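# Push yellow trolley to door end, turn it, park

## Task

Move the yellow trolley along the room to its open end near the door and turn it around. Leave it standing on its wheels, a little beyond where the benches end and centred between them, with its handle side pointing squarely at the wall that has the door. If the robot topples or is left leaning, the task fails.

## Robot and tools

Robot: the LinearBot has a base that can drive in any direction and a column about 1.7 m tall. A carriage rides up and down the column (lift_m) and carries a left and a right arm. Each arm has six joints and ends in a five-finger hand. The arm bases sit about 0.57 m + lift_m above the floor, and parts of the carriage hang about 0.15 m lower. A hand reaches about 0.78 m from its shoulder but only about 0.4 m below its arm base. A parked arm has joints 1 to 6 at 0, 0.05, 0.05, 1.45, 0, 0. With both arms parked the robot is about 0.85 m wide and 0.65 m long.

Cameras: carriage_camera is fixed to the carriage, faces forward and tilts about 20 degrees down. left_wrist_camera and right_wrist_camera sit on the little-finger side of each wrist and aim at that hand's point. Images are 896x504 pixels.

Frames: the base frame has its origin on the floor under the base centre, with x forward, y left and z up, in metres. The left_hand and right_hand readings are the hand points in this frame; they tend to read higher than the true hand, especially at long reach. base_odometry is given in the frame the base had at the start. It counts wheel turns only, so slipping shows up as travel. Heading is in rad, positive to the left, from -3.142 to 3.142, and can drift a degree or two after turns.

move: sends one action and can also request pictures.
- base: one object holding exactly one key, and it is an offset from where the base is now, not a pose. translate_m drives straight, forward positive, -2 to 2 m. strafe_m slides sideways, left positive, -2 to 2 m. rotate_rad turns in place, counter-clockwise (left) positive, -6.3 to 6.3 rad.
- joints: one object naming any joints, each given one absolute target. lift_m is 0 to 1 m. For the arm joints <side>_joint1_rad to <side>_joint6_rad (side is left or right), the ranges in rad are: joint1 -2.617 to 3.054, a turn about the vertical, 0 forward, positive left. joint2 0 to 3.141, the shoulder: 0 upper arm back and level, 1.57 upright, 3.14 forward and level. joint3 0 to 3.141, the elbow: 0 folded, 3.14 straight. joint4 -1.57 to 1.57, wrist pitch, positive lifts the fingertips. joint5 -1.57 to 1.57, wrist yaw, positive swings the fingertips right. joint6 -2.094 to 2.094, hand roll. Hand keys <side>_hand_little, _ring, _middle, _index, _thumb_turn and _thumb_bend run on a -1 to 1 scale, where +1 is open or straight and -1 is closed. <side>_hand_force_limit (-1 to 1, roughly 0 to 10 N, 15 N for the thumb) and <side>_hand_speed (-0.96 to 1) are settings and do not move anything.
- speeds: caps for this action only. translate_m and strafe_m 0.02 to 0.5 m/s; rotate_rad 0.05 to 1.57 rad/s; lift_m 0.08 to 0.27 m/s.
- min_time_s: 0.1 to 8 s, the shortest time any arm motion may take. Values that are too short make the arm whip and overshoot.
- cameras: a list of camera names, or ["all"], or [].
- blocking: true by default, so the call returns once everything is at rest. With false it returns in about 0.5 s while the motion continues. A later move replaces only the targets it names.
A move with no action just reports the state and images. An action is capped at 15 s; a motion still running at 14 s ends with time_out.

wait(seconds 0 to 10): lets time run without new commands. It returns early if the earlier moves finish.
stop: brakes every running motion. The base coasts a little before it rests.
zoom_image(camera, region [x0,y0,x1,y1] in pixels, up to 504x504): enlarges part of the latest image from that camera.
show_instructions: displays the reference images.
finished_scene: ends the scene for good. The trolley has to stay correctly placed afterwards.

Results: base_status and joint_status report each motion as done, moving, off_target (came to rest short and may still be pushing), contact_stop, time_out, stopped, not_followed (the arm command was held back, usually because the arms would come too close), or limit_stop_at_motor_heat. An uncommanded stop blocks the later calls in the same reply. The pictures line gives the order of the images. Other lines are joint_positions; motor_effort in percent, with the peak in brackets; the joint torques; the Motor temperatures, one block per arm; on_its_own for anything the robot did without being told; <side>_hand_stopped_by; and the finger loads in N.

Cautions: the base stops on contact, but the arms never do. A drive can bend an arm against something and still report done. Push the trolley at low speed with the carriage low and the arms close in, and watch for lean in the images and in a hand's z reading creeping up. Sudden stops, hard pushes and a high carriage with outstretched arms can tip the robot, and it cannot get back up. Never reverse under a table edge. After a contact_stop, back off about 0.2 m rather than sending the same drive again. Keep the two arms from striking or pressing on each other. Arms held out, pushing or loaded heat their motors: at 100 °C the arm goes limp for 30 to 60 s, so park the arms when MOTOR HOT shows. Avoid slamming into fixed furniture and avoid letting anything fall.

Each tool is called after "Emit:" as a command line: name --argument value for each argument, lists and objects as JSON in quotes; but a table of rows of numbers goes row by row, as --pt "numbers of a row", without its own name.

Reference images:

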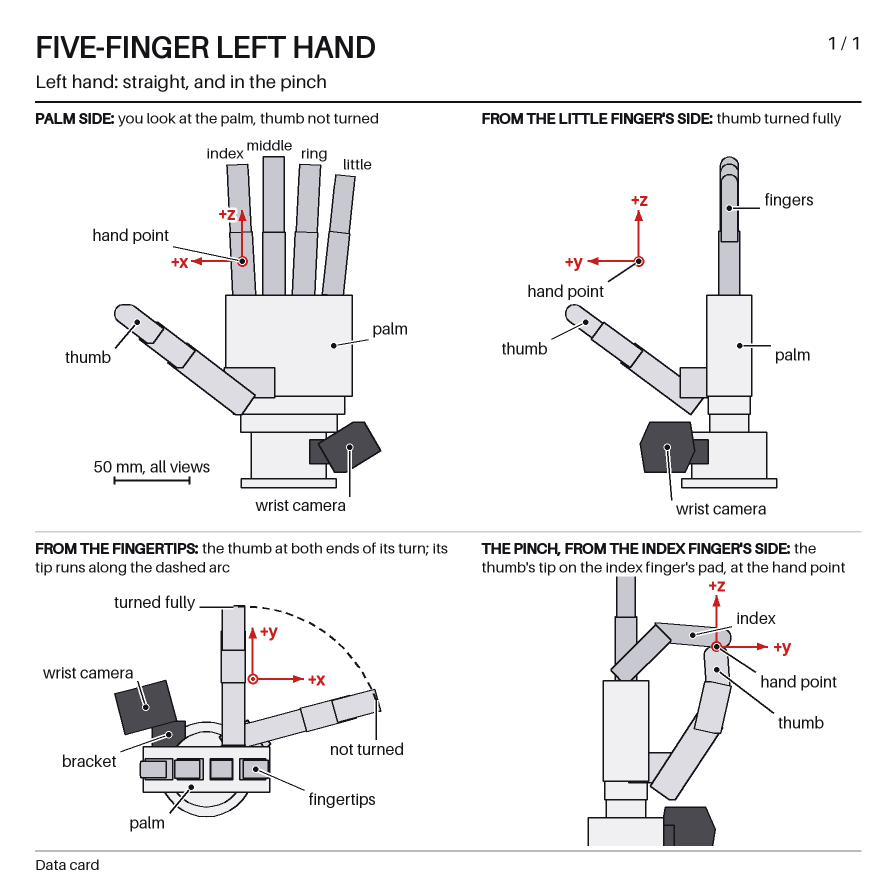

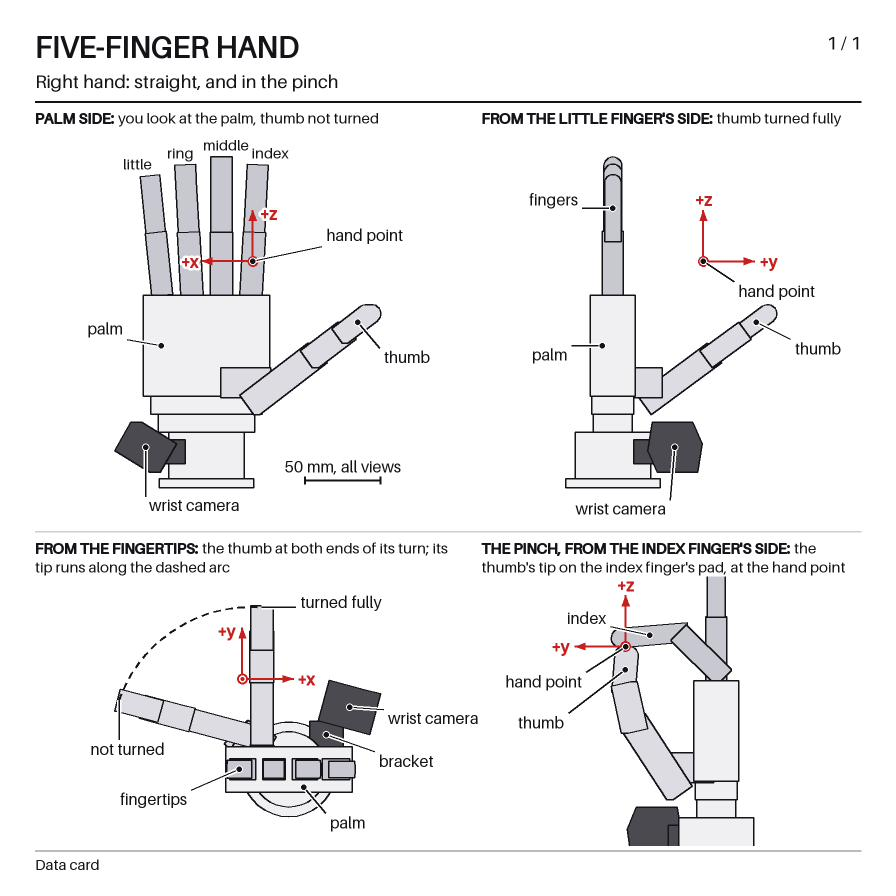

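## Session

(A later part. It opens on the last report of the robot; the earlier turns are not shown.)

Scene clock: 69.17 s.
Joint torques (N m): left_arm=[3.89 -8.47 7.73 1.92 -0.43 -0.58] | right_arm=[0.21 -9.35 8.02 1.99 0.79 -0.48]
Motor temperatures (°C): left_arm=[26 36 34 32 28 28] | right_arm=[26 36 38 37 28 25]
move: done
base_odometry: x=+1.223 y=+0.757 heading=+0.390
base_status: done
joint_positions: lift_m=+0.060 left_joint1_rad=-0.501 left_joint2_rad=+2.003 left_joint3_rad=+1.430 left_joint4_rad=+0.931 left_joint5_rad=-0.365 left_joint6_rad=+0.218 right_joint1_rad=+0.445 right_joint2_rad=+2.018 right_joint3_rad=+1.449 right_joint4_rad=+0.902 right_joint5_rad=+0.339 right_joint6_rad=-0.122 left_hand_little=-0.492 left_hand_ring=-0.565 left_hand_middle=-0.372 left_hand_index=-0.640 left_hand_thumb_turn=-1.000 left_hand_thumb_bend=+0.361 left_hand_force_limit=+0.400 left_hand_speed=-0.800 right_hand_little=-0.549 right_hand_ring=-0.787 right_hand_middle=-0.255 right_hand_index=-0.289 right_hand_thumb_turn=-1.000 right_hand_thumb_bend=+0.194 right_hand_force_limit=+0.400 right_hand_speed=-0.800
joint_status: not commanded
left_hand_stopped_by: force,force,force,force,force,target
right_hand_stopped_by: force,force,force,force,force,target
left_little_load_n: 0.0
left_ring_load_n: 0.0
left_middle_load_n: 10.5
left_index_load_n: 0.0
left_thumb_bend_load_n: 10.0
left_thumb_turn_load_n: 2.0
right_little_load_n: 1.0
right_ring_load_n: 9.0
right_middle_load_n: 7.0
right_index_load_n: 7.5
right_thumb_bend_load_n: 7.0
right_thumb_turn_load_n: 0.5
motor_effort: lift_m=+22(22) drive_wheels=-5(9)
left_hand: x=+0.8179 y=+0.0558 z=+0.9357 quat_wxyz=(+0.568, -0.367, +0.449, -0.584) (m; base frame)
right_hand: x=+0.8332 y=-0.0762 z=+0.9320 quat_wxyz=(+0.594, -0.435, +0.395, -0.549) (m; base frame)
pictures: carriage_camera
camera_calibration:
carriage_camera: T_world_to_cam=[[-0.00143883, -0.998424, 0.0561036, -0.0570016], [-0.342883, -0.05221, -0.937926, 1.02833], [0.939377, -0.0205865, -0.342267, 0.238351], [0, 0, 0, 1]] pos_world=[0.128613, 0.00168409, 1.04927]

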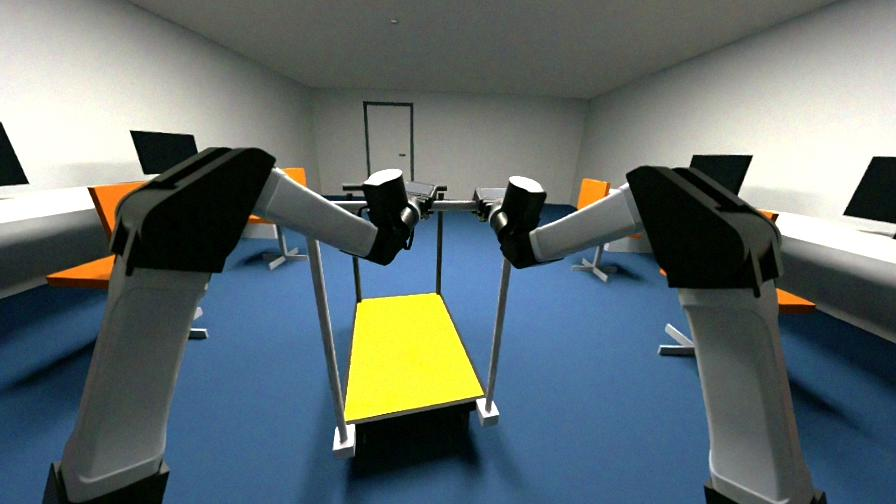

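Emit:
move --base '{"strafe_m": 0.2}' --speeds '{"strafe_m": 0.15}' --cameras '["all"]'

Scene clock: 72.10 s.
Joint torques (N m): left_arm=[-0.25 -8.42 7.71 1.92 0.02 -0.17] | right_arm=[0.87 -9.36 7.97 1.93 -0.2 -0.2]
move: done
base_odometry: x=+1.148 y=+0.942 heading=+0.389
base_status: done
joint_positions: lift_m=+0.060 left_joint1_rad=-0.450 left_joint2_rad=+2.003 left_joint3_rad=+1.430 left_joint4_rad=+0.930 left_joint5_rad=-0.408 left_joint6_rad=+0.176 right_joint1_rad=+0.437 right_joint2_rad=+2.018 right_joint3_rad=+1.449 right_joint4_rad=+0.905 right_joint5_rad=+0.431 right_joint6_rad=-0.151 left_hand_little=-0.492 left_hand_ring=-0.565 left_hand_middle=-0.372 left_hand_index=-0.640 left_hand_thumb_turn=-1.000 left_hand_thumb_bend=+0.361 left_hand_force_limit=+0.400 left_hand_speed=-0.800 right_hand_little=-0.549 right_hand_ring=-0.788 right_hand_middle=-0.255 right_hand_index=-0.289 right_hand_thumb_turn=-1.000 right_hand_thumb_bend=+0.194 right_hand_force_limit=+0.400 right_hand_speed=-0.800
joint_status: not commanded
left_hand_stopped_by: force,force,force,force,force,target
right_hand_stopped_by: force,force,force,force,force,target
left_little_load_n: 0.0
left_ring_load_n: 0.0
left_middle_load_n: 11.0
left_index_load_n: 0.0
left_thumb_bend_load_n: 10.0
left_thumb_turn_load_n: 1.0
right_little_load_n: 0.0
right_ring_load_n: 2.5
right_middle_load_n: 7.0
right_index_load_n: 8.0
right_thumb_bend_load_n: 7.5
right_thumb_turn_load_n: 0.5
motor_effort: lift_m=+22(22) drive_wheels=-2(9)
left_hand: x=+0.8313 y=+0.0914 z=+0.9357 quat_wxyz=(+0.578, -0.402, +0.422, -0.571) (m; base frame)
right_hand: x=+0.8384 y=-0.1000 z=+0.9303 quat_wxyz=(+0.564, -0.416, +0.420, -0.576) (m; base frame)
pictures: carriage_camera, left_wrist_camera, right_wrist_camera
camera_calibration:
carriage_camera: T_world_to_cam=[[-0.00143883, -0.998424, 0.0561036, -0.0570016], [-0.342883, -0.05221, -0.937926, 1.02833], [0.939377, -0.0205865, -0.342267, 0.238351], [0, 0, 0, 1]] pos_world=[0.128613, 0.00168409, 1.04927]
left_wrist_camera: T_world_to_cam=[[-0.287211, -0.25402, 0.923571, -0.606908], [-0.435371, -0.824224, -0.362086, 0.774399], [0.853207, -0.506092, 0.126133, -0.672029], [0, 0, 0, 1]] pos_world=[0.736221, 0.144004, 0.925687]
right_wrist_camera: T_world_to_cam=[[0.263316, -0.328721, -0.906977, 0.589217], [-0.358157, 0.839651, -0.408301, 0.768313], [0.895761, 0.432353, 0.10336, -0.687026], [0, 0, 0, 1]] pos_world=[0.735437, -0.15439, 0.91912]

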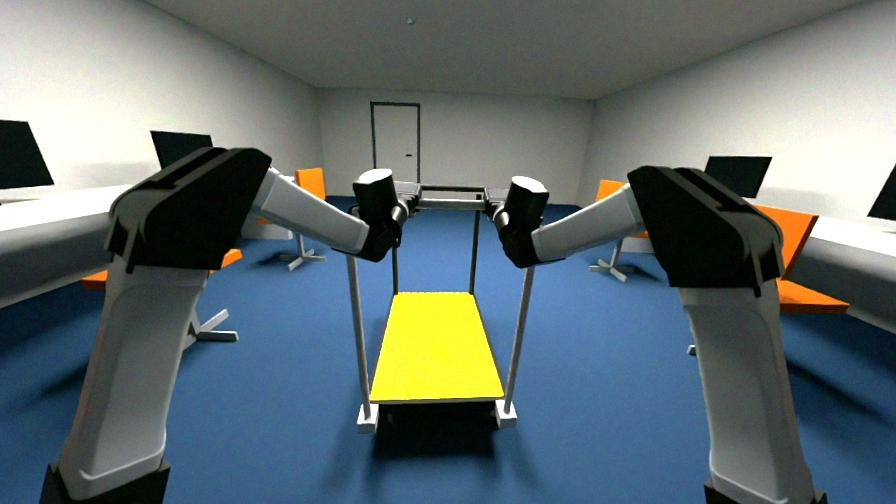

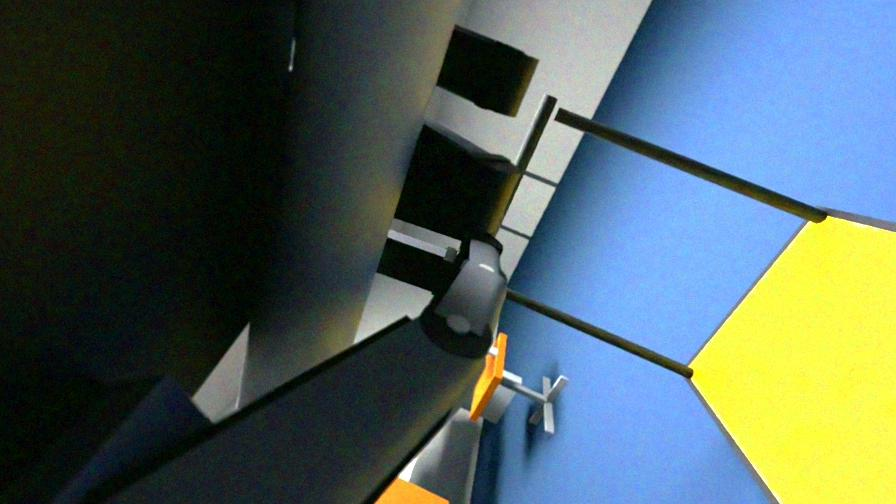

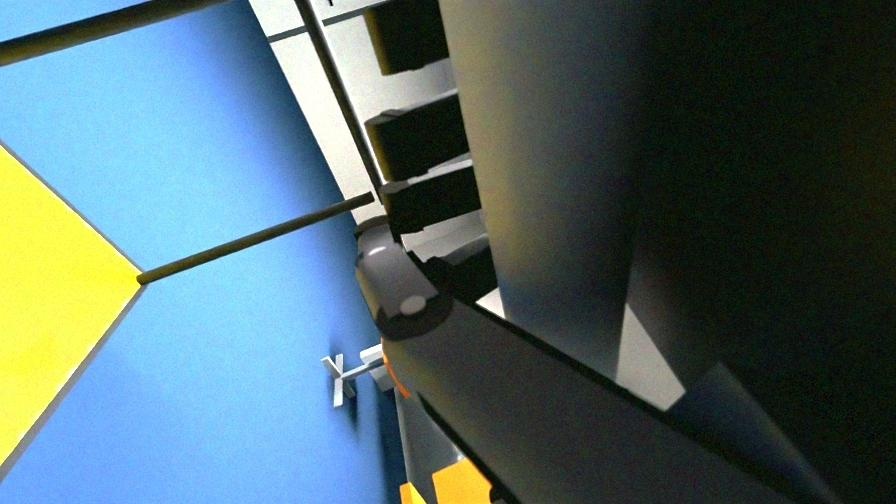

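Emit:
move --base '{"translate_m": 0.4}' --speeds '{"translate_m": 0.2}' --cameras '["carriage_camera"]'

Scene clock: 75.50 s.
Joint torques (N m): left_arm=[-0.94 -8.39 7.41 1.96 -0.02 -0.07] | right_arm=[-0.42 -9.31 8.02 1.71 0 0]
move: done
base_odometry: x=+1.518 y=+1.094 heading=+0.390
base_status: done
joint_positions: lift_m=+0.060 left_joint1_rad=-0.444 left_joint2_rad=+2.002 left_joint3_rad=+1.434 left_joint4_rad=+0.925 left_joint5_rad=-0.405 left_joint6_rad=+0.167 right_joint1_rad=+0.454 right_joint2_rad=+2.018 right_joint3_rad=+1.449 right_joint4_rad=+0.928 right_joint5_rad=+0.410 right_joint6_rad=-0.168 left_hand_little=-0.492 left_hand_ring=-0.565 left_hand_middle=-0.372 left_hand_index=-0.640 left_hand_thumb_turn=-1.000 left_hand_thumb_bend=+0.361 left_hand_force_limit=+0.400 left_hand_speed=-0.800 right_hand_little=-0.549 right_hand_ring=-0.789 right_hand_middle=-0.255 right_hand_index=-0.289 right_hand_thumb_turn=-1.000 right_hand_thumb_bend=+0.194 right_hand_force_limit=+0.400 right_hand_speed=-0.800
joint_status: not commanded
left_hand_stopped_by: force,force,force,force,force,target
right_hand_stopped_by: force,force,force,force,force,target
left_little_load_n: 0.0
left_ring_load_n: 0.0
left_middle_load_n: 11.0
left_index_load_n: 0.0
left_thumb_bend_load_n: 9.5
left_thumb_turn_load_n: 0.5
right_little_load_n: 0.0
right_ring_load_n: 0.0
right_middle_load_n: 7.0
right_index_load_n: 8.0
right_thumb_bend_load_n: 7.0
right_thumb_turn_load_n: 0.5
motor_effort: lift_m=+22(22) drive_wheels=-3(10)
left_hand: x=+0.8325 y=+0.0936 z=+0.9375 quat_wxyz=(+0.576, -0.404, +0.420, -0.573) (m; base frame)
right_hand: x=+0.8337 y=-0.0873 z=+0.9365 quat_wxyz=(+0.575, -0.419, +0.403, -0.575) (m; base frame)
pictures: carriage_camera
camera_calibration:
carriage_camera: T_world_to_cam=[[-0.00143883, -0.998424, 0.0561036, -0.0570016], [-0.342883, -0.05221, -0.937926, 1.02833], [0.939377, -0.0205865, -0.342267, 0.238351], [0, 0, 0, 1]] pos_world=[0.128613, 0.00168409, 1.04927]

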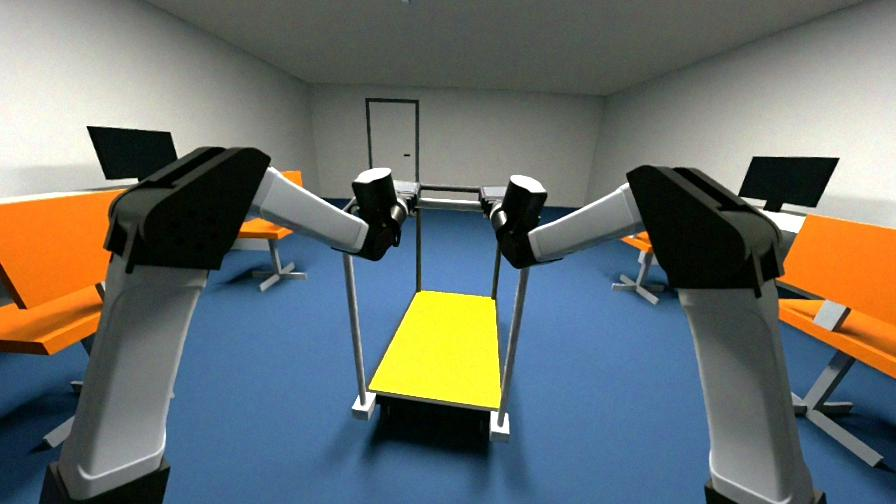

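Emit:
move --base '{"strafe_m": -0.13}' --speeds '{"strafe_m": 0.15}' --cameras '["carriage_camera"]'

Emit:
move --base '{"translate_m": 0.3}' --speeds '{"translate_m": 0.2}' --cameras '["carriage_camera"]'

Scene clock: 77.77 s.
Joint torques (N m): left_arm=[-0.25 -8.39 7.69 1.96 0.04 -0.09] | right_arm=[-1.48 -9.39 8.02 1.9 0.35 -0.1]
move: done
base_odometry: x=+1.567 y=+0.974 heading=+0.390
base_status: done
joint_positions: lift_m=+0.060 left_joint1_rad=-0.449 left_joint2_rad=+2.002 left_joint3_rad=+1.434 left_joint4_rad=+0.926 left_joint5_rad=-0.409 left_joint6_rad=+0.166 right_joint1_rad=+0.466 right_joint2_rad=+2.018 right_joint3_rad=+1.449 right_joint4_rad=+0.908 right_joint5_rad=+0.380 right_joint6_rad=-0.159 left_hand_little=-0.492 left_hand_ring=-0.565 left_hand_middle=-0.372 left_hand_index=-0.640 left_hand_thumb_turn=-1.000 left_hand_thumb_bend=+0.361 left_hand_force_limit=+0.400 left_hand_speed=-0.800 right_hand_little=-0.549 right_hand_ring=-0.788 right_hand_middle=-0.255 right_hand_index=-0.289 right_hand_thumb_turn=-1.000 right_hand_thumb_bend=+0.194 right_hand_force_limit=+0.400 right_hand_speed=-0.800
joint_status: not commanded
left_hand_stopped_by: force,force,force,force,force,target
right_hand_stopped_by: force,force,force,force,force,target
left_little_load_n: 0.0
left_ring_load_n: 0.0
left_middle_load_n: 11.0
left_index_load_n: 0.0
left_thumb_bend_load_n: 10.0
left_thumb_turn_load_n: 1.0
right_little_load_n: 0.0
right_ring_load_n: 3.5
right_middle_load_n: 6.5
right_index_load_n: 8.0
right_thumb_bend_load_n: 7.5
right_thumb_turn_load_n: 1.0
motor_effort: lift_m=+22(22) drive_wheels=-2(9)
left_hand: x=+0.8314 y=+0.0912 z=+0.9378 quat_wxyz=(+0.575, -0.405, +0.419, -0.574) (m; base frame)
right_hand: x=+0.8302 y=-0.0736 z=+0.9319 quat_wxyz=(+0.583, -0.434, +0.396, -0.562) (m; base frame)
pictures: carriage_camera
camera_calibration:
carriage_camera: T_world_to_cam=[[-0.00143883, -0.998424, 0.0561036, -0.0570016], [-0.342883, -0.05221, -0.937926, 1.02833], [0.939377, -0.0205865, -0.342267, 0.238351], [0, 0, 0, 1]] pos_world=[0.128613, 0.00168409, 1.04927]

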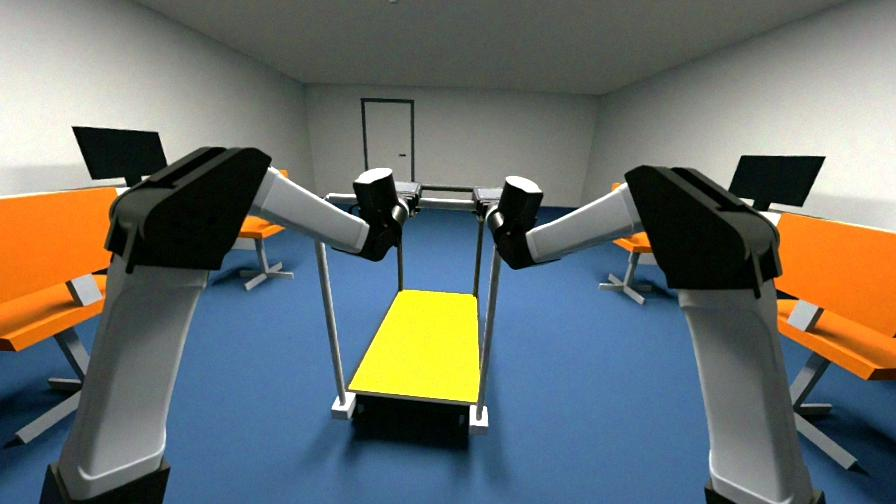

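Scene clock: 80.57 s.
Joint torques (N m): left_arm=[-0.68 -8.55 6.95 1.98 0.03 -0.07] | right_arm=[0.14 -8.57 9.5 1.68 -0.18 -0.08]
move: done
base_odometry: x=+1.845 y=+1.088 heading=+0.390
base_status: done
joint_positions: lift_m=+0.060 left_joint1_rad=-0.446 left_joint2_rad=+2.003 left_joint3_rad=+1.440 left_joint4_rad=+0.926 left_joint5_rad=-0.407 left_joint6_rad=+0.166 right_joint1_rad=+0.446 right_joint2_rad=+2.009 right_joint3_rad=+1.435 right_joint4_rad=+0.933 right_joint5_rad=+0.428 right_joint6_rad=-0.161 left_hand_little=-0.492 left_hand_ring=-0.565 left_hand_middle=-0.372 left_hand_index=-0.640 left_hand_thumb_turn=-1.000 left_hand_thumb_bend=+0.361 left_hand_force_limit=+0.400 left_hand_speed=-0.800 right_hand_little=-0.549 right_hand_ring=-0.789 right_hand_middle=-0.255 right_hand_index=-0.289 right_hand_thumb_turn=-1.000 right_hand_thumb_bend=+0.194 right_hand_force_limit=+0.400 right_hand_speed=-0.800
joint_status: not commanded
left_hand_stopped_by: force,force,force,force,force,target
right_hand_stopped_by: force,force,force,force,force,target
left_little_load_n: 0.0
left_ring_load_n: 0.0
left_middle_load_n: 11.0
left_index_load_n: 0.0
left_thumb_bend_load_n: 9.5
left_thumb_turn_load_n: 1.0
right_little_load_n: 0.0
right_ring_load_n: 0.0
right_middle_load_n: 6.5
right_index_load_n: 8.0
right_thumb_bend_load_n: 7.0
right_thumb_turn_load_n: 1.0
motor_effort: lift_m=+22(22) drive_wheels=-3(12)
left_hand: x=+0.8326 y=+0.0926 z=+0.9400 quat_wxyz=(+0.576, -0.404, +0.417, -0.575) (m; base frame)
right_hand: x=+0.8337 y=-0.0963 z=+0.9357 quat_wxyz=(+0.570, -0.412, +0.413, -0.578) (m; base frame)
pictures: carriage_camera
camera_calibration:
carriage_camera: T_world_to_cam=[[-0.00143883, -0.998424, 0.0561036, -0.0570016], [-0.342883, -0.05221, -0.937926, 1.02833], [0.939377, -0.0205865, -0.342267, 0.238351], [0, 0, 0, 1]] pos_world=[0.128613, 0.00168409, 1.04927]

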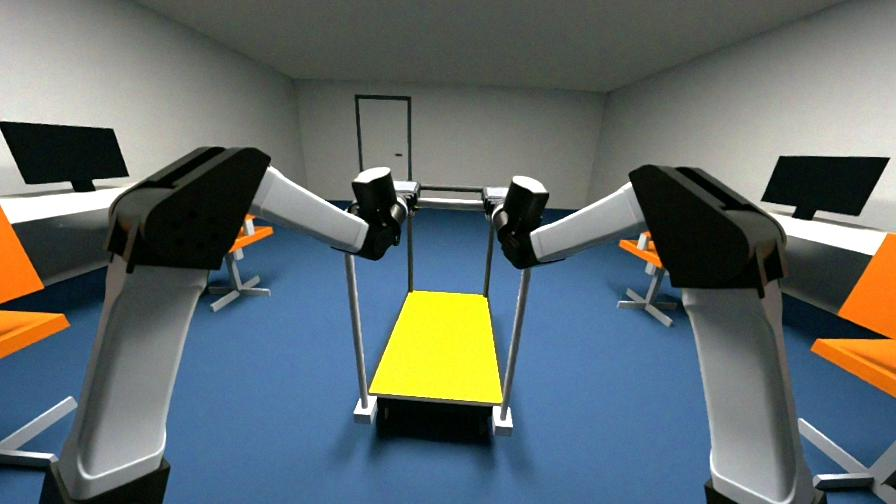

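Emit:
zoom_image --camera "carriage_camera" --region '[100, 0, 450, 200]'

Emit:
zoom_image --camera "carriage_camera" --region '[500, 0, 850, 200]'

Scaled by 1.440 from the camera's 896x504 image, which has a finer 1280x720 frame.

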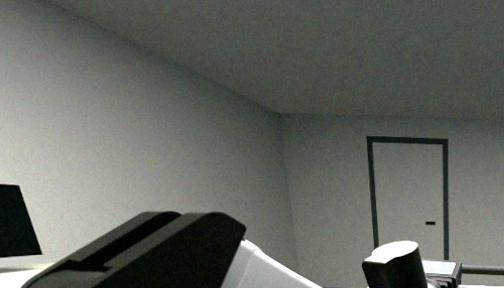

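Scaled by 1.440 from the camera's 896x504 image, which has a finer 1280x720 frame.

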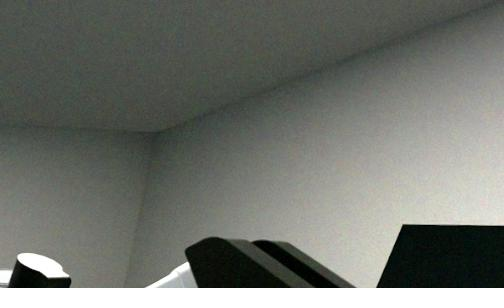

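Emit:
move --base '{"strafe_m": -0.06}' --speeds '{"strafe_m": 0.15}' --cameras '[]'

Emit:
move --base '{"translate_m": 0.45}' --speeds '{"translate_m": 0.25}' --cameras '["carriage_camera"]'

Scene clock: 83.83 s.
Joint torques (N m): left_arm=[-0.06 -8.31 6.89 1.96 0.04 -0.08] | right_arm=[0.21 -8.55 9.4 1.66 -0.17 -0.07]
move: done
base_odometry: x=+1.868 y=+1.032 heading=+0.390
base_status: done
joint_positions: lift_m=+0.060 left_joint1_rad=-0.451 left_joint2_rad=+2.003 left_joint3_rad=+1.440 left_joint4_rad=+0.926 left_joint5_rad=-0.408 left_joint6_rad=+0.166 right_joint1_rad=+0.446 right_joint2_rad=+2.009 right_joint3_rad=+1.435 right_joint4_rad=+0.933 right_joint5_rad=+0.427 right_joint6_rad=-0.161 left_hand_little=-0.492 left_hand_ring=-0.565 left_hand_middle=-0.372 left_hand_index=-0.640 left_hand_thumb_turn=-1.000 left_hand_thumb_bend=+0.361 left_hand_force_limit=+0.400 left_hand_speed=-0.800 right_hand_little=-0.549 right_hand_ring=-0.789 right_hand_middle=-0.255 right_hand_index=-0.289 right_hand_thumb_turn=-1.000 right_hand_thumb_bend=+0.194 right_hand_force_limit=+0.400 right_hand_speed=-0.800
joint_status: not commanded
left_hand_stopped_by: force,force,force,force,force,target
right_hand_stopped_by: force,force,force,force,force,target
left_little_load_n: 0.0
left_ring_load_n: 0.0
left_middle_load_n: 11.0
left_index_load_n: 0.0
left_thumb_bend_load_n: 10.0
left_thumb_turn_load_n: 1.0
right_little_load_n: 0.0
right_ring_load_n: 0.0
right_middle_load_n: 7.0
right_index_load_n: 8.0
right_thumb_bend_load_n: 7.5
right_thumb_turn_load_n: 1.0
motor_effort: lift_m=+22(22) drive_wheels=-2(7)
left_hand: x=+0.8316 y=+0.0901 z=+0.9400 quat_wxyz=(+0.575, -0.404, +0.418, -0.576) (m; base frame)
right_hand: x=+0.8338 y=-0.0963 z=+0.9358 quat_wxyz=(+0.570, -0.412, +0.412, -0.578) (m; base frame)
pictures: none
No camera images: "cameras" was empty.

Scene clock: 87.03 s.
Joint torques (N m): left_arm=[-0.44 -8.49 6.75 1.97 0.03 -0.06] | right_arm=[0.21 -8.43 9.74 1.72 -0.19 -0.06]
move: done
base_odometry: x=+2.284 y=+1.203 heading=+0.389
base_status: done
joint_positions: lift_m=+0.060 left_joint1_rad=-0.447 left_joint2_rad=+2.003 left_joint3_rad=+1.443 left_joint4_rad=+0.925 left_joint5_rad=-0.408 left_joint6_rad=+0.164 right_joint1_rad=+0.445 right_joint2_rad=+2.006 right_joint3_rad=+1.431 right_joint4_rad=+0.929 right_joint5_rad=+0.429 right_joint6_rad=-0.163 left_hand_little=-0.492 left_hand_ring=-0.565 left_hand_middle=-0.372 left_hand_index=-0.640 left_hand_thumb_turn=-1.000 left_hand_thumb_bend=+0.361 left_hand_force_limit=+0.400 left_hand_speed=-0.800 right_hand_little=-0.549 right_hand_ring=-0.789 right_hand_middle=-0.255 right_hand_index=-0.289 right_hand_thumb_turn=-1.000 right_hand_thumb_bend=+0.194 right_hand_force_limit=+0.400 right_hand_speed=-0.800
joint_status: not commanded
left_hand_stopped_by: force,force,force,force,force,target
right_hand_stopped_by: force,force,force,force,force,target
left_little_load_n: 0.0
left_ring_load_n: 0.0
left_middle_load_n: 11.0
left_index_load_n: 0.0
left_thumb_bend_load_n: 9.5
left_thumb_turn_load_n: 0.5
right_little_load_n: 0.0
right_ring_load_n: 0.0
right_middle_load_n: 6.5
right_index_load_n: 8.0
right_thumb_bend_load_n: 7.5
right_thumb_turn_load_n: 0.5
motor_effort: lift_m=+22(22) drive_wheels=-3(12)
left_hand: x=+0.8325 y=+0.0920 z=+0.9412 quat_wxyz=(+0.576, -0.405, +0.416, -0.576) (m; base frame)
right_hand: x=+0.8335 y=-0.0975 z=+0.9344 quat_wxyz=(+0.568, -0.414, +0.414, -0.579) (m; base frame)
pictures: carriage_camera
camera_calibration:
carriage_camera: T_world_to_cam=[[-0.00143883, -0.998424, 0.0561036, -0.0570016], [-0.342883, -0.05221, -0.937926, 1.02833], [0.939377, -0.0205865, -0.342267, 0.238351], [0, 0, 0, 1]] pos_world=[0.128613, 0.00168409, 1.04927]

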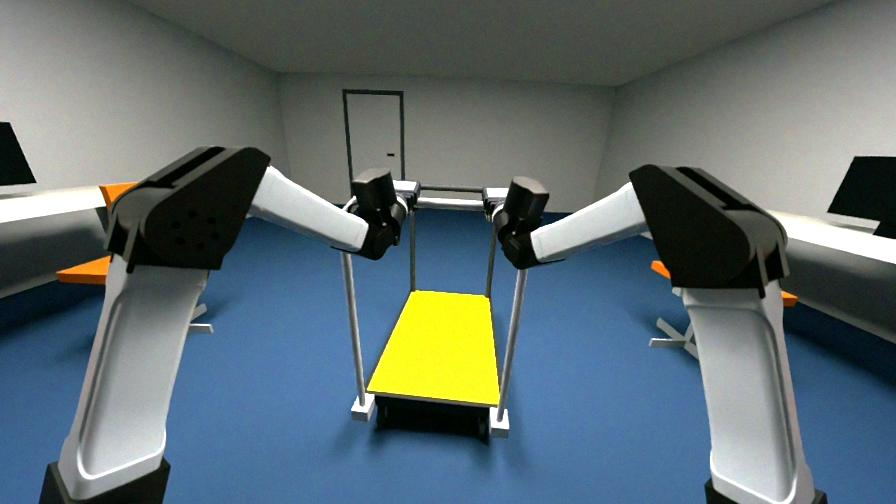

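Emit:
move --base '{"strafe_m": -0.08}' --speeds '{"strafe_m": 0.15}' --cameras '[]'

Emit:
move --base '{"translate_m": 0.5}' --speeds '{"translate_m": 0.25}' --cameras '["carriage_camera"]'

Scene clock: 88.83 s.
Joint torques (N m): left_arm=[0.01 -8.4 6.83 1.96 0.04 -0.05] | right_arm=[-1.66 -8.39 9.78 1.86 0.28 -0.08]
move: done
base_odometry: x=+2.315 y=+1.129 heading=+0.390
base_status: done
joint_positions: lift_m=+0.060 left_joint1_rad=-0.451 left_joint2_rad=+2.003 left_joint3_rad=+1.443 left_joint4_rad=+0.925 left_joint5_rad=-0.408 left_joint6_rad=+0.164 right_joint1_rad=+0.467 right_joint2_rad=+2.006 right_joint3_rad=+1.431 right_joint4_rad=+0.914 right_joint5_rad=+0.386 right_joint6_rad=-0.161 left_hand_little=-0.492 left_hand_ring=-0.565 left_hand_middle=-0.372 left_hand_index=-0.640 left_hand_thumb_turn=-1.000 left_hand_thumb_bend=+0.361 left_hand_force_limit=+0.400 left_hand_speed=-0.800 right_hand_little=-0.549 right_hand_ring=-0.789 right_hand_middle=-0.255 right_hand_index=-0.289 right_hand_thumb_turn=-1.000 right_hand_thumb_bend=+0.194 right_hand_force_limit=+0.400 right_hand_speed=-0.800
joint_status: not commanded
left_hand_stopped_by: force,force,force,force,force,target
right_hand_stopped_by: force,force,force,force,force,target
left_little_load_n: 0.0
left_ring_load_n: 0.0
left_middle_load_n: 11.5
left_index_load_n: 0.0
left_thumb_bend_load_n: 9.5
left_thumb_turn_load_n: 1.0
right_little_load_n: 0.0
right_ring_load_n: 0.5
right_middle_load_n: 6.5
right_index_load_n: 8.5
right_thumb_bend_load_n: 7.5
right_thumb_turn_load_n: 1.5
motor_effort: lift_m=+22(22) drive_wheels=-2(8)
left_hand: x=+0.8316 y=+0.0898 z=+0.9412 quat_wxyz=(+0.575, -0.404, +0.417, -0.577) (m; base frame)
right_hand: x=+0.8273 y=-0.0757 z=+0.9313 quat_wxyz=(+0.581, -0.434, +0.397, -0.563) (m; base frame)
pictures: none
No camera images: "cameras" was empty.

Scene clock: 92.13 s.
Joint torques (N m): left_arm=[-0.38 -8.62 6.56 1.99 0.01 -0.04] | right_arm=[0.02 -8.42 9.72 1.66 -0.17 -0.07]
move: done
base_odometry: x=+2.777 y=+1.319 heading=+0.389
base_status: done
joint_positions: lift_m=+0.060 left_joint1_rad=-0.448 left_joint2_rad=+2.003 left_joint3_rad=+1.445 left_joint4_rad=+0.926 left_joint5_rad=-0.406 left_joint6_rad=+0.163 right_joint1_rad=+0.447 right_joint2_rad=+2.006 right_joint3_rad=+1.431 right_joint4_rad=+0.932 right_joint5_rad=+0.427 right_joint6_rad=-0.161 left_hand_little=-0.492 left_hand_ring=-0.565 left_hand_middle=-0.372 left_hand_index=-0.640 left_hand_thumb_turn=-1.000 left_hand_thumb_bend=+0.361 left_hand_force_limit=+0.400 left_hand_speed=-0.800 right_hand_little=-0.549 right_hand_ring=-0.789 right_hand_middle=-0.255 right_hand_index=-0.289 right_hand_thumb_turn=-1.000 right_hand_thumb_bend=+0.194 right_hand_force_limit=+0.400 right_hand_speed=-0.800
joint_status: not commanded
left_hand_stopped_by: force,force,force,force,force,target
right_hand_stopped_by: force,force,force,force,force,target
left_little_load_n: 0.0
left_ring_load_n: 0.0
left_middle_load_n: 11.0
left_index_load_n: 0.0
left_thumb_bend_load_n: 10.0
left_thumb_turn_load_n: 1.0
right_little_load_n: 0.0
right_ring_load_n: 0.0
right_middle_load_n: 7.0
right_index_load_n: 8.0
right_thumb_bend_load_n: 7.0
right_thumb_turn_load_n: 0.5
motor_effort: lift_m=+22(22) drive_wheels=-3(11)
left_hand: x=+0.8322 y=+0.0908 z=+0.9426 quat_wxyz=(+0.575, -0.403, +0.415, -0.578) (m; base frame)
right_hand: x=+0.8328 y=-0.0957 z=+0.9353 quat_wxyz=(+0.570, -0.414, +0.412, -0.578) (m; base frame)
pictures: carriage_camera
camera_calibration:
carriage_camera: T_world_to_cam=[[-0.00143883, -0.998424, 0.0561036, -0.0570016], [-0.342883, -0.05221, -0.937926, 1.02833], [0.939377, -0.0205865, -0.342267, 0.238351], [0, 0, 0, 1]] pos_world=[0.128613, 0.00168409, 1.04927]

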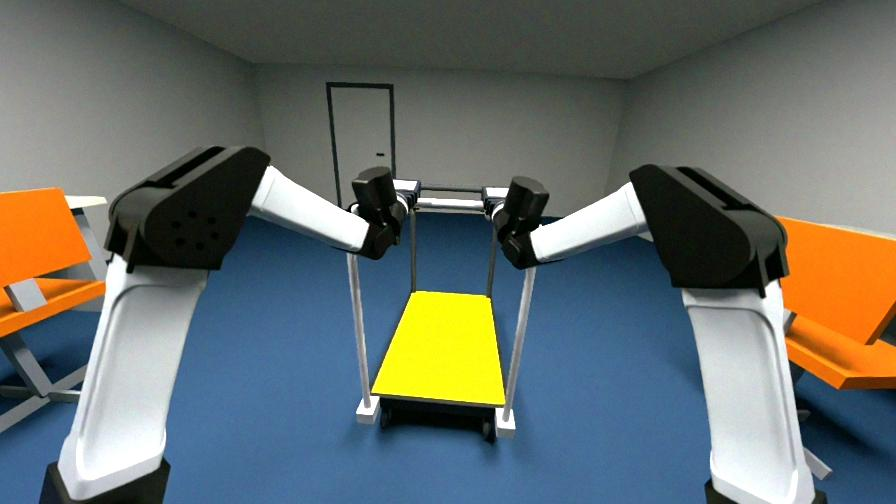

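Emit:
move --base '{"strafe_m": -0.07}' --speeds '{"strafe_m": 0.15}' --cameras '[]'

Emit:
move --base '{"translate_m": 0.5}' --speeds '{"translate_m": 0.25}' --cameras '["carriage_camera"]'

Scene clock: 94.07 s.
Joint torques (N m): left_arm=[-0.01 -8.46 6.57 1.97 0.03 -0.04] | right_arm=[0.13 -8.4 9.77 1.68 -0.16 -0.06]
move: done
base_odometry: x=+2.804 y=+1.254 heading=+0.389
base_status: done
joint_positions: lift_m=+0.060 left_joint1_rad=-0.452 left_joint2_rad=+2.003 left_joint3_rad=+1.445 left_joint4_rad=+0.926 left_joint5_rad=-0.408 left_joint6_rad=+0.163 right_joint1_rad=+0.446 right_joint2_rad=+2.006 right_joint3_rad=+1.431 right_joint4_rad=+0.931 right_joint5_rad=+0.425 right_joint6_rad=-0.161 left_hand_little=-0.492 left_hand_ring=-0.565 left_hand_middle=-0.372 left_hand_index=-0.640 left_hand_thumb_turn=-1.000 left_hand_thumb_bend=+0.361 left_hand_force_limit=+0.400 left_hand_speed=-0.800 right_hand_little=-0.549 right_hand_ring=-0.789 right_hand_middle=-0.255 right_hand_index=-0.289 right_hand_thumb_turn=-1.000 right_hand_thumb_bend=+0.194 right_hand_force_limit=+0.400 right_hand_speed=-0.800
joint_status: not commanded
left_hand_stopped_by: force,force,force,force,force,target
right_hand_stopped_by: force,force,force,force,force,target
left_little_load_n: 0.0
left_ring_load_n: 0.0
left_middle_load_n: 11.0
left_index_load_n: 0.0
left_thumb_bend_load_n: 10.0
left_thumb_turn_load_n: 1.0
right_little_load_n: 0.0
right_ring_load_n: 0.0
right_middle_load_n: 7.0
right_index_load_n: 8.0
right_thumb_bend_load_n: 7.0
right_thumb_turn_load_n: 0.5
motor_effort: lift_m=+22(22) drive_wheels=-2(9)
left_hand: x=+0.8315 y=+0.0891 z=+0.9426 quat_wxyz=(+0.575, -0.403, +0.416, -0.578) (m; base frame)
right_hand: x=+0.8330 y=-0.0958 z=+0.9351 quat_wxyz=(+0.570, -0.414, +0.412, -0.578) (m; base frame)
pictures: none
No camera images: "cameras" was empty.

Scene clock: 97.37 s.
Joint torques (N m): left_arm=[-0.54 -8.34 6.37 1.94 0.03 -0.03] | right_arm=[0.12 -8.29 9.76 1.67 -0.17 -0.05]
move: done
base_odometry: x=+3.267 y=+1.443 heading=+0.389
base_status: done
joint_positions: lift_m=+0.060 left_joint1_rad=-0.447 left_joint2_rad=+2.003 left_joint3_rad=+1.446 left_joint4_rad=+0.927 left_joint5_rad=-0.407 left_joint6_rad=+0.162 right_joint1_rad=+0.447 right_joint2_rad=+2.006 right_joint3_rad=+1.431 right_joint4_rad=+0.931 right_joint5_rad=+0.428 right_joint6_rad=-0.164 left_hand_little=-0.492 left_hand_ring=-0.565 left_hand_middle=-0.372 left_hand_index=-0.640 left_hand_thumb_turn=-1.000 left_hand_thumb_bend=+0.361 left_hand_force_limit=+0.400 left_hand_speed=-0.800 right_hand_little=-0.549 right_hand_ring=-0.789 right_hand_middle=-0.255 right_hand_index=-0.289 right_hand_thumb_turn=-1.000 right_hand_thumb_bend=+0.194 right_hand_force_limit=+0.400 right_hand_speed=-0.800
joint_status: not commanded
left_hand_stopped_by: force,force,force,force,force,target
right_hand_stopped_by: force,force,force,force,force,target
left_little_load_n: 0.0
left_ring_load_n: 0.0
left_middle_load_n: 11.0
left_index_load_n: 0.0
left_thumb_bend_load_n: 9.5
left_thumb_turn_load_n: 1.0
right_little_load_n: 0.0
right_ring_load_n: 0.0
right_middle_load_n: 7.0
right_index_load_n: 8.0
right_thumb_bend_load_n: 7.5
right_thumb_turn_load_n: 0.5
motor_effort: lift_m=+22(22) drive_wheels=-4(11)
left_hand: x=+0.8325 y=+0.0917 z=+0.9438 quat_wxyz=(+0.576, -0.404, +0.413, -0.578) (m; base frame)
right_hand: x=+0.8329 y=-0.0961 z=+0.9351 quat_wxyz=(+0.569, -0.414, +0.412, -0.579) (m; base frame)
pictures: carriage_camera
camera_calibration:
carriage_camera: T_world_to_cam=[[-0.00143883, -0.998424, 0.0561036, -0.0570016], [-0.342883, -0.05221, -0.937926, 1.02833], [0.939377, -0.0205865, -0.342267, 0.238351], [0, 0, 0, 1]] pos_world=[0.128613, 0.00168409, 1.04927]

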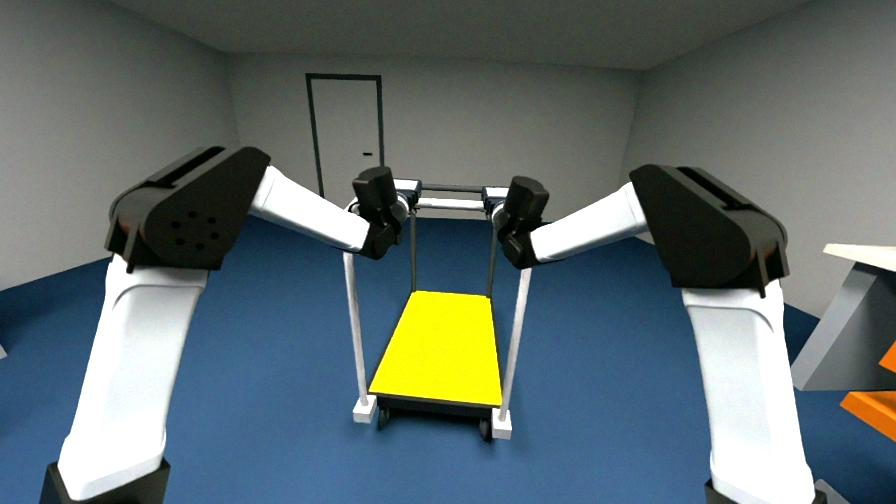

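Emit:
move --base '{"strafe_m": -0.12}' --speeds '{"strafe_m": 0.15}' --cameras '[]'

Emit:
move --base '{"translate_m": 0.5}' --speeds '{"translate_m": 0.25}' --cameras '["carriage_camera"]'

Scene clock: 99.87 s.
Joint torques (N m): left_arm=[-0.09 -8.53 6.48 1.94 0.04 -0.02] | right_arm=[-1.92 -8.42 9.81 1.89 0.37 -0.12]
move: done
base_odometry: x=+3.313 y=+1.332 heading=+0.389
base_status: done
joint_positions: lift_m=+0.060 left_joint1_rad=-0.451 left_joint2_rad=+2.003 left_joint3_rad=+1.446 left_joint4_rad=+0.927 left_joint5_rad=-0.409 left_joint6_rad=+0.162 right_joint1_rad=+0.470 right_joint2_rad=+2.006 right_joint3_rad=+1.431 right_joint4_rad=+0.911 right_joint5_rad=+0.378 right_joint6_rad=-0.158 left_hand_little=-0.492 left_hand_ring=-0.565 left_hand_middle=-0.372 left_hand_index=-0.640 left_hand_thumb_turn=-1.000 left_hand_thumb_bend=+0.361 left_hand_force_limit=+0.400 left_hand_speed=-0.800 right_hand_little=-0.549 right_hand_ring=-0.788 right_hand_middle=-0.255 right_hand_index=-0.289 right_hand_thumb_turn=-1.000 right_hand_thumb_bend=+0.194 right_hand_force_limit=+0.400 right_hand_speed=-0.800
joint_status: not commanded
left_hand_stopped_by: force,force,force,force,force,target
right_hand_stopped_by: force,force,force,force,force,target
left_little_load_n: 0.0
left_ring_load_n: 0.0
left_middle_load_n: 11.5
left_index_load_n: 0.0
left_thumb_bend_load_n: 10.0
left_thumb_turn_load_n: 1.0
right_little_load_n: 0.0
right_ring_load_n: 5.5
right_middle_load_n: 6.5
right_index_load_n: 8.0
right_thumb_bend_load_n: 7.5
right_thumb_turn_load_n: 2.0
motor_effort: lift_m=+22(22) drive_wheels=-1(8)
left_hand: x=+0.8318 y=+0.0899 z=+0.9438 quat_wxyz=(+0.575, -0.404, +0.414, -0.579) (m; base frame)
right_hand: x=+0.8262 y=-0.0718 z=+0.9308 quat_wxyz=(+0.584, -0.437, +0.395, -0.559) (m; base frame)
pictures: none
No camera images: "cameras" was empty.

Scene clock: 103.17 s.
Joint torques (N m): left_arm=[-0.02 -8.53 6.6 1.99 0.03 -0.02] | right_arm=[0.58 -8.39 9.92 1.92 -0.13 -0.11]
Motor temperatures (°C): left_arm=[26 41 35 33 28 28] | right_arm=[26 38 40 40 28 25]
move: done
base_odometry: x=+3.776 y=+1.522 heading=+0.388
base_status: done
joint_positions: lift_m=+0.060 left_joint1_rad=-0.452 left_joint2_rad=+2.003 left_joint3_rad=+1.442 left_joint4_rad=+0.924 left_joint5_rad=-0.408 left_joint6_rad=+0.162 right_joint1_rad=+0.440 right_joint2_rad=+2.005 right_joint3_rad=+1.430 right_joint4_rad=+0.907 right_joint5_rad=+0.425 right_joint6_rad=-0.157 left_hand_little=-0.492 left_hand_ring=-0.565 left_hand_middle=-0.372 left_hand_index=-0.640 left_hand_thumb_turn=-1.000 left_hand_thumb_bend=+0.361 left_hand_force_limit=+0.400 left_hand_speed=-0.800 right_hand_little=-0.549 right_hand_ring=-0.789 right_hand_middle=-0.255 right_hand_index=-0.289 right_hand_thumb_turn=-1.000 right_hand_thumb_bend=+0.194 right_hand_force_limit=+0.400 right_hand_speed=-0.800
joint_status: not commanded
left_hand_stopped_by: force,force,force,force,force,target
right_hand_stopped_by: force,force,force,force,force,target
left_little_load_n: 0.0
left_ring_load_n: 0.0
left_middle_load_n: 11.5
left_index_load_n: 0.0
left_thumb_bend_load_n: 9.5
left_thumb_turn_load_n: 1.0
right_little_load_n: 0.0
right_ring_load_n: 1.0
right_middle_load_n: 7.0
right_index_load_n: 8.0
right_thumb_bend_load_n: 7.0
right_thumb_turn_load_n: 0.5
motor_effort: lift_m=+22(22) drive_wheels=-4(14)
left_hand: x=+0.8314 y=+0.0890 z=+0.9409 quat_wxyz=(+0.574, -0.404, +0.417, -0.578) (m; base frame)
right_hand: x=+0.8345 y=-0.0989 z=+0.9288 quat_wxyz=(+0.563, -0.422, +0.417, -0.576) (m; base frame)
pictures: carriage_camera
camera_calibration:
carriage_camera: T_world_to_cam=[[-0.00143883, -0.998424, 0.0561036, -0.0570016], [-0.342883, -0.05221, -0.937926, 1.02833], [0.939377, -0.0205865, -0.342267, 0.238351], [0, 0, 0, 1]] pos_world=[0.128613, 0.00168409, 1.04927]

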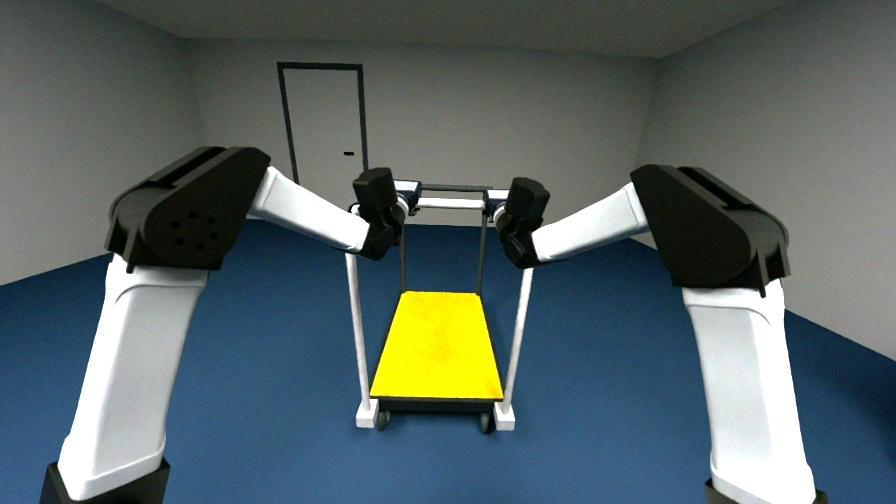

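Emit:
move --base '{"strafe_m": -0.25}' --speeds '{"strafe_m": 0.2}' --cameras '[]'

Emit:
move --base '{"rotate_rad": 0.22}' --speeds '{"rotate_rad": 0.3}' --cameras '["carriage_camera"]'

Emit:
move --base '{"strafe_m": -0.35}' --speeds '{"strafe_m": 0.2}' --cameras '["carriage_camera"]'

Scene clock: 106.33 s.
Joint torques (N m): left_arm=[2.36 -8.35 6.79 2.19 -0.18 -0.2] | right_arm=[-0.95 -8.53 9.72 2.03 0.7 -0.65]
move: done
base_odometry: x=+3.870 y=+1.290 heading=+0.389
base_status: done
joint_positions: lift_m=+0.060 left_joint1_rad=-0.481 left_joint2_rad=+2.003 left_joint3_rad=+1.442 left_joint4_rad=+0.908 left_joint5_rad=-0.386 left_joint6_rad=+0.179 right_joint1_rad=+0.459 right_joint2_rad=+2.007 right_joint3_rad=+1.432 right_joint4_rad=+0.898 right_joint5_rad=+0.349 right_joint6_rad=-0.105 left_hand_little=-0.492 left_hand_ring=-0.565 left_hand_middle=-0.372 left_hand_index=-0.640 left_hand_thumb_turn=-1.000 left_hand_thumb_bend=+0.361 left_hand_force_limit=+0.400 left_hand_speed=-0.800 right_hand_little=-0.549 right_hand_ring=-0.788 right_hand_middle=-0.255 right_hand_index=-0.289 right_hand_thumb_turn=-1.000 right_hand_thumb_bend=+0.194 right_hand_force_limit=+0.400 right_hand_speed=-0.800
joint_status: not commanded
left_hand_stopped_by: force,force,force,force,force,target
right_hand_stopped_by: force,force,force,force,force,target
left_little_load_n: 0.0
left_ring_load_n: 0.0
left_middle_load_n: 11.0
left_index_load_n: 0.0
left_thumb_bend_load_n: 10.0
left_thumb_turn_load_n: 2.0
right_little_load_n: 0.0
right_ring_load_n: 6.5
right_middle_load_n: 7.0
right_index_load_n: 8.0
right_thumb_bend_load_n: 7.5
right_thumb_turn_load_n: 0.5
motor_effort: lift_m=+22(22) drive_wheels=-2(9)
left_hand: x=+0.8244 y=+0.0683 z=+0.9364 quat_wxyz=(+0.565, -0.389, +0.437, -0.582) (m; base frame)
right_hand: x=+0.8275 y=-0.0699 z=+0.9291 quat_wxyz=(+0.598, -0.436, +0.401, -0.540) (m; base frame)
pictures: none
No camera images: "cameras" was empty.

Scene clock: 107.73 s.
Joint torques (N m): left_arm=[-0.61 -8.47 6.61 1.97 0.05 -0.14] | right_arm=[-0.29 -8.29 9.95 1.61 -0.19 -0.12]
move: done
base_odometry: x=+3.871 y=+1.290 heading=+0.608
base_status: done
joint_positions: lift_m=+0.060 left_joint1_rad=-0.444 left_joint2_rad=+2.003 left_joint3_rad=+1.442 left_joint4_rad=+0.925 left_joint5_rad=-0.411 left_joint6_rad=+0.172 right_joint1_rad=+0.450 right_joint2_rad=+2.005 right_joint3_rad=+1.429 right_joint4_rad=+0.936 right_joint5_rad=+0.429 right_joint6_rad=-0.156 left_hand_little=-0.492 left_hand_ring=-0.565 left_hand_middle=-0.372 left_hand_index=-0.640 left_hand_thumb_turn=-1.000 left_hand_thumb_bend=+0.361 left_hand_force_limit=+0.400 left_hand_speed=-0.800 right_hand_little=-0.549 right_hand_ring=-0.789 right_hand_middle=-0.255 right_hand_index=-0.289 right_hand_thumb_turn=-1.000 right_hand_thumb_bend=+0.194 right_hand_force_limit=+0.400 right_hand_speed=-0.800
joint_status: not commanded
left_hand_stopped_by: force,force,force,force,force,target
right_hand_stopped_by: force,force,force,force,force,target
left_little_load_n: 0.0
left_ring_load_n: 0.0
left_middle_load_n: 11.0
left_index_load_n: 0.0
left_thumb_bend_load_n: 10.0
left_thumb_turn_load_n: 0.5
right_little_load_n: 0.0
right_ring_load_n: 0.0
right_middle_load_n: 7.0
right_index_load_n: 8.0
right_thumb_bend_load_n: 7.5
right_thumb_turn_load_n: 0.5
motor_effort: lift_m=+22(22) drive_wheels=+5(8)
left_hand: x=+0.8333 y=+0.0948 z=+0.9408 quat_wxyz=(+0.580, -0.404, +0.416, -0.572) (m; base frame)
right_hand: x=+0.8318 y=-0.0941 z=+0.9361 quat_wxyz=(+0.573, -0.411, +0.413, -0.576) (m; base frame)
pictures: carriage_camera
camera_calibration:
carriage_camera: T_world_to_cam=[[-0.00143883, -0.998424, 0.0561036, -0.0570016], [-0.342883, -0.05221, -0.937926, 1.02833], [0.939377, -0.0205865, -0.342267, 0.238351], [0, 0, 0, 1]] pos_world=[0.128613, 0.00168409, 1.04927]

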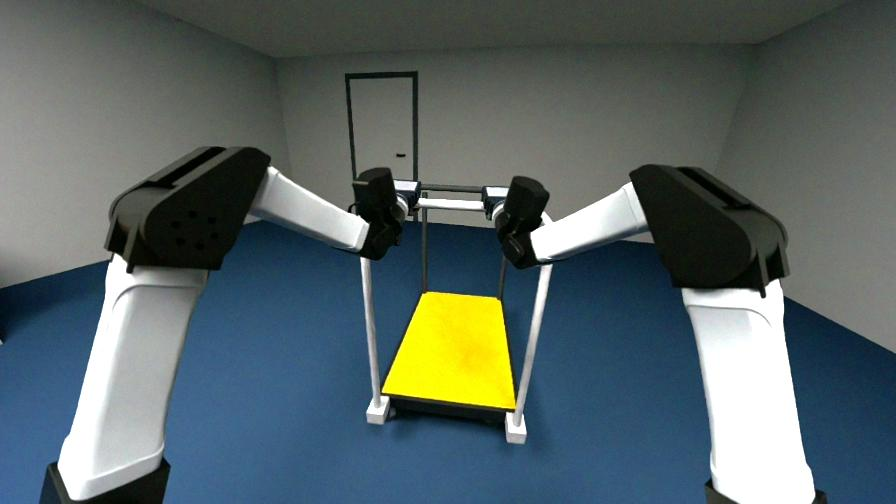

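Scene clock: 110.57 s.
Joint torques (N m): left_arm=[0.35 -8.55 6.8 2.07 0 -0.13] | right_arm=[0.08 -8.34 9.99 1.8 0.06 -0.19]
move: done
base_odometry: x=+4.071 y=+1.003 heading=+0.609
base_status: done
joint_positions: lift_m=+0.060 left_joint1_rad=-0.458 left_joint2_rad=+2.003 left_joint3_rad=+1.442 left_joint4_rad=+0.913 left_joint5_rad=-0.412 left_joint6_rad=+0.171 right_joint1_rad=+0.448 right_joint2_rad=+2.005 right_joint3_rad=+1.429 right_joint4_rad=+0.919 right_joint5_rad=+0.406 right_joint6_rad=-0.150 left_hand_little=-0.492 left_hand_ring=-0.565 left_hand_middle=-0.372 left_hand_index=-0.640 left_hand_thumb_turn=-1.000 left_hand_thumb_bend=+0.361 left_hand_force_limit=+0.400 left_hand_speed=-0.800 right_hand_little=-0.549 right_hand_ring=-0.788 right_hand_middle=-0.255 right_hand_index=-0.289 right_hand_thumb_turn=-1.000 right_hand_thumb_bend=+0.194 right_hand_force_limit=+0.400 right_hand_speed=-0.800
joint_status: not commanded
left_hand_stopped_by: force,force,force,force,force,target
right_hand_stopped_by: force,force,force,force,force,target
left_little_load_n: 0.0
left_ring_load_n: 0.0
left_middle_load_n: 11.0
left_index_load_n: 0.0
left_thumb_bend_load_n: 10.0
left_thumb_turn_load_n: 1.5
right_little_load_n: 0.0
right_ring_load_n: 8.0
right_middle_load_n: 6.5
right_index_load_n: 8.0
right_thumb_bend_load_n: 7.5
right_thumb_turn_load_n: 1.0
motor_effort: lift_m=+22(22) drive_wheels=-4(10)
left_hand: x=+0.8305 y=+0.0864 z=+0.9375 quat_wxyz=(+0.574, -0.404, +0.423, -0.573) (m; base frame)
right_hand: x=+0.8321 y=-0.0906 z=+0.9322 quat_wxyz=(+0.575, -0.422, +0.409, -0.569) (m; base frame)
pictures: carriage_camera
camera_calibration:
carriage_camera: T_world_to_cam=[[-0.00143883, -0.998424, 0.0561036, -0.0570016], [-0.342883, -0.05221, -0.937926, 1.02833], [0.939377, -0.0205865, -0.342267, 0.238351], [0, 0, 0, 1]] pos_world=[0.128613, 0.00168409, 1.04927]

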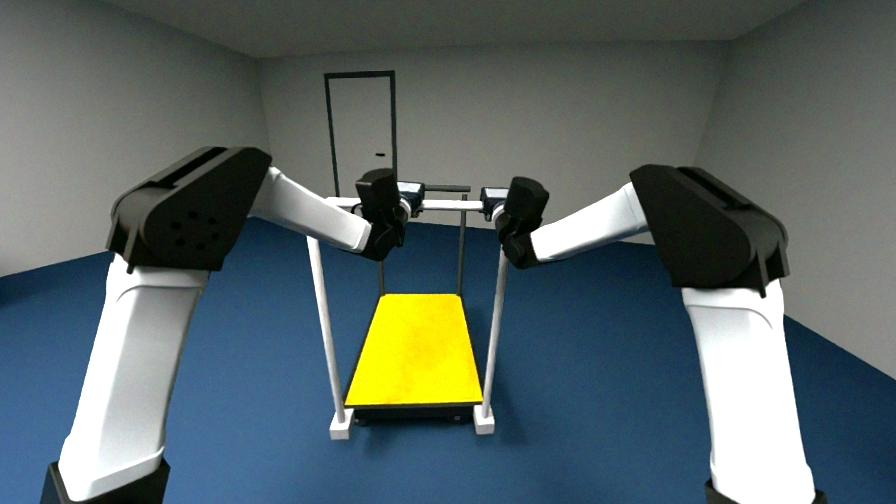

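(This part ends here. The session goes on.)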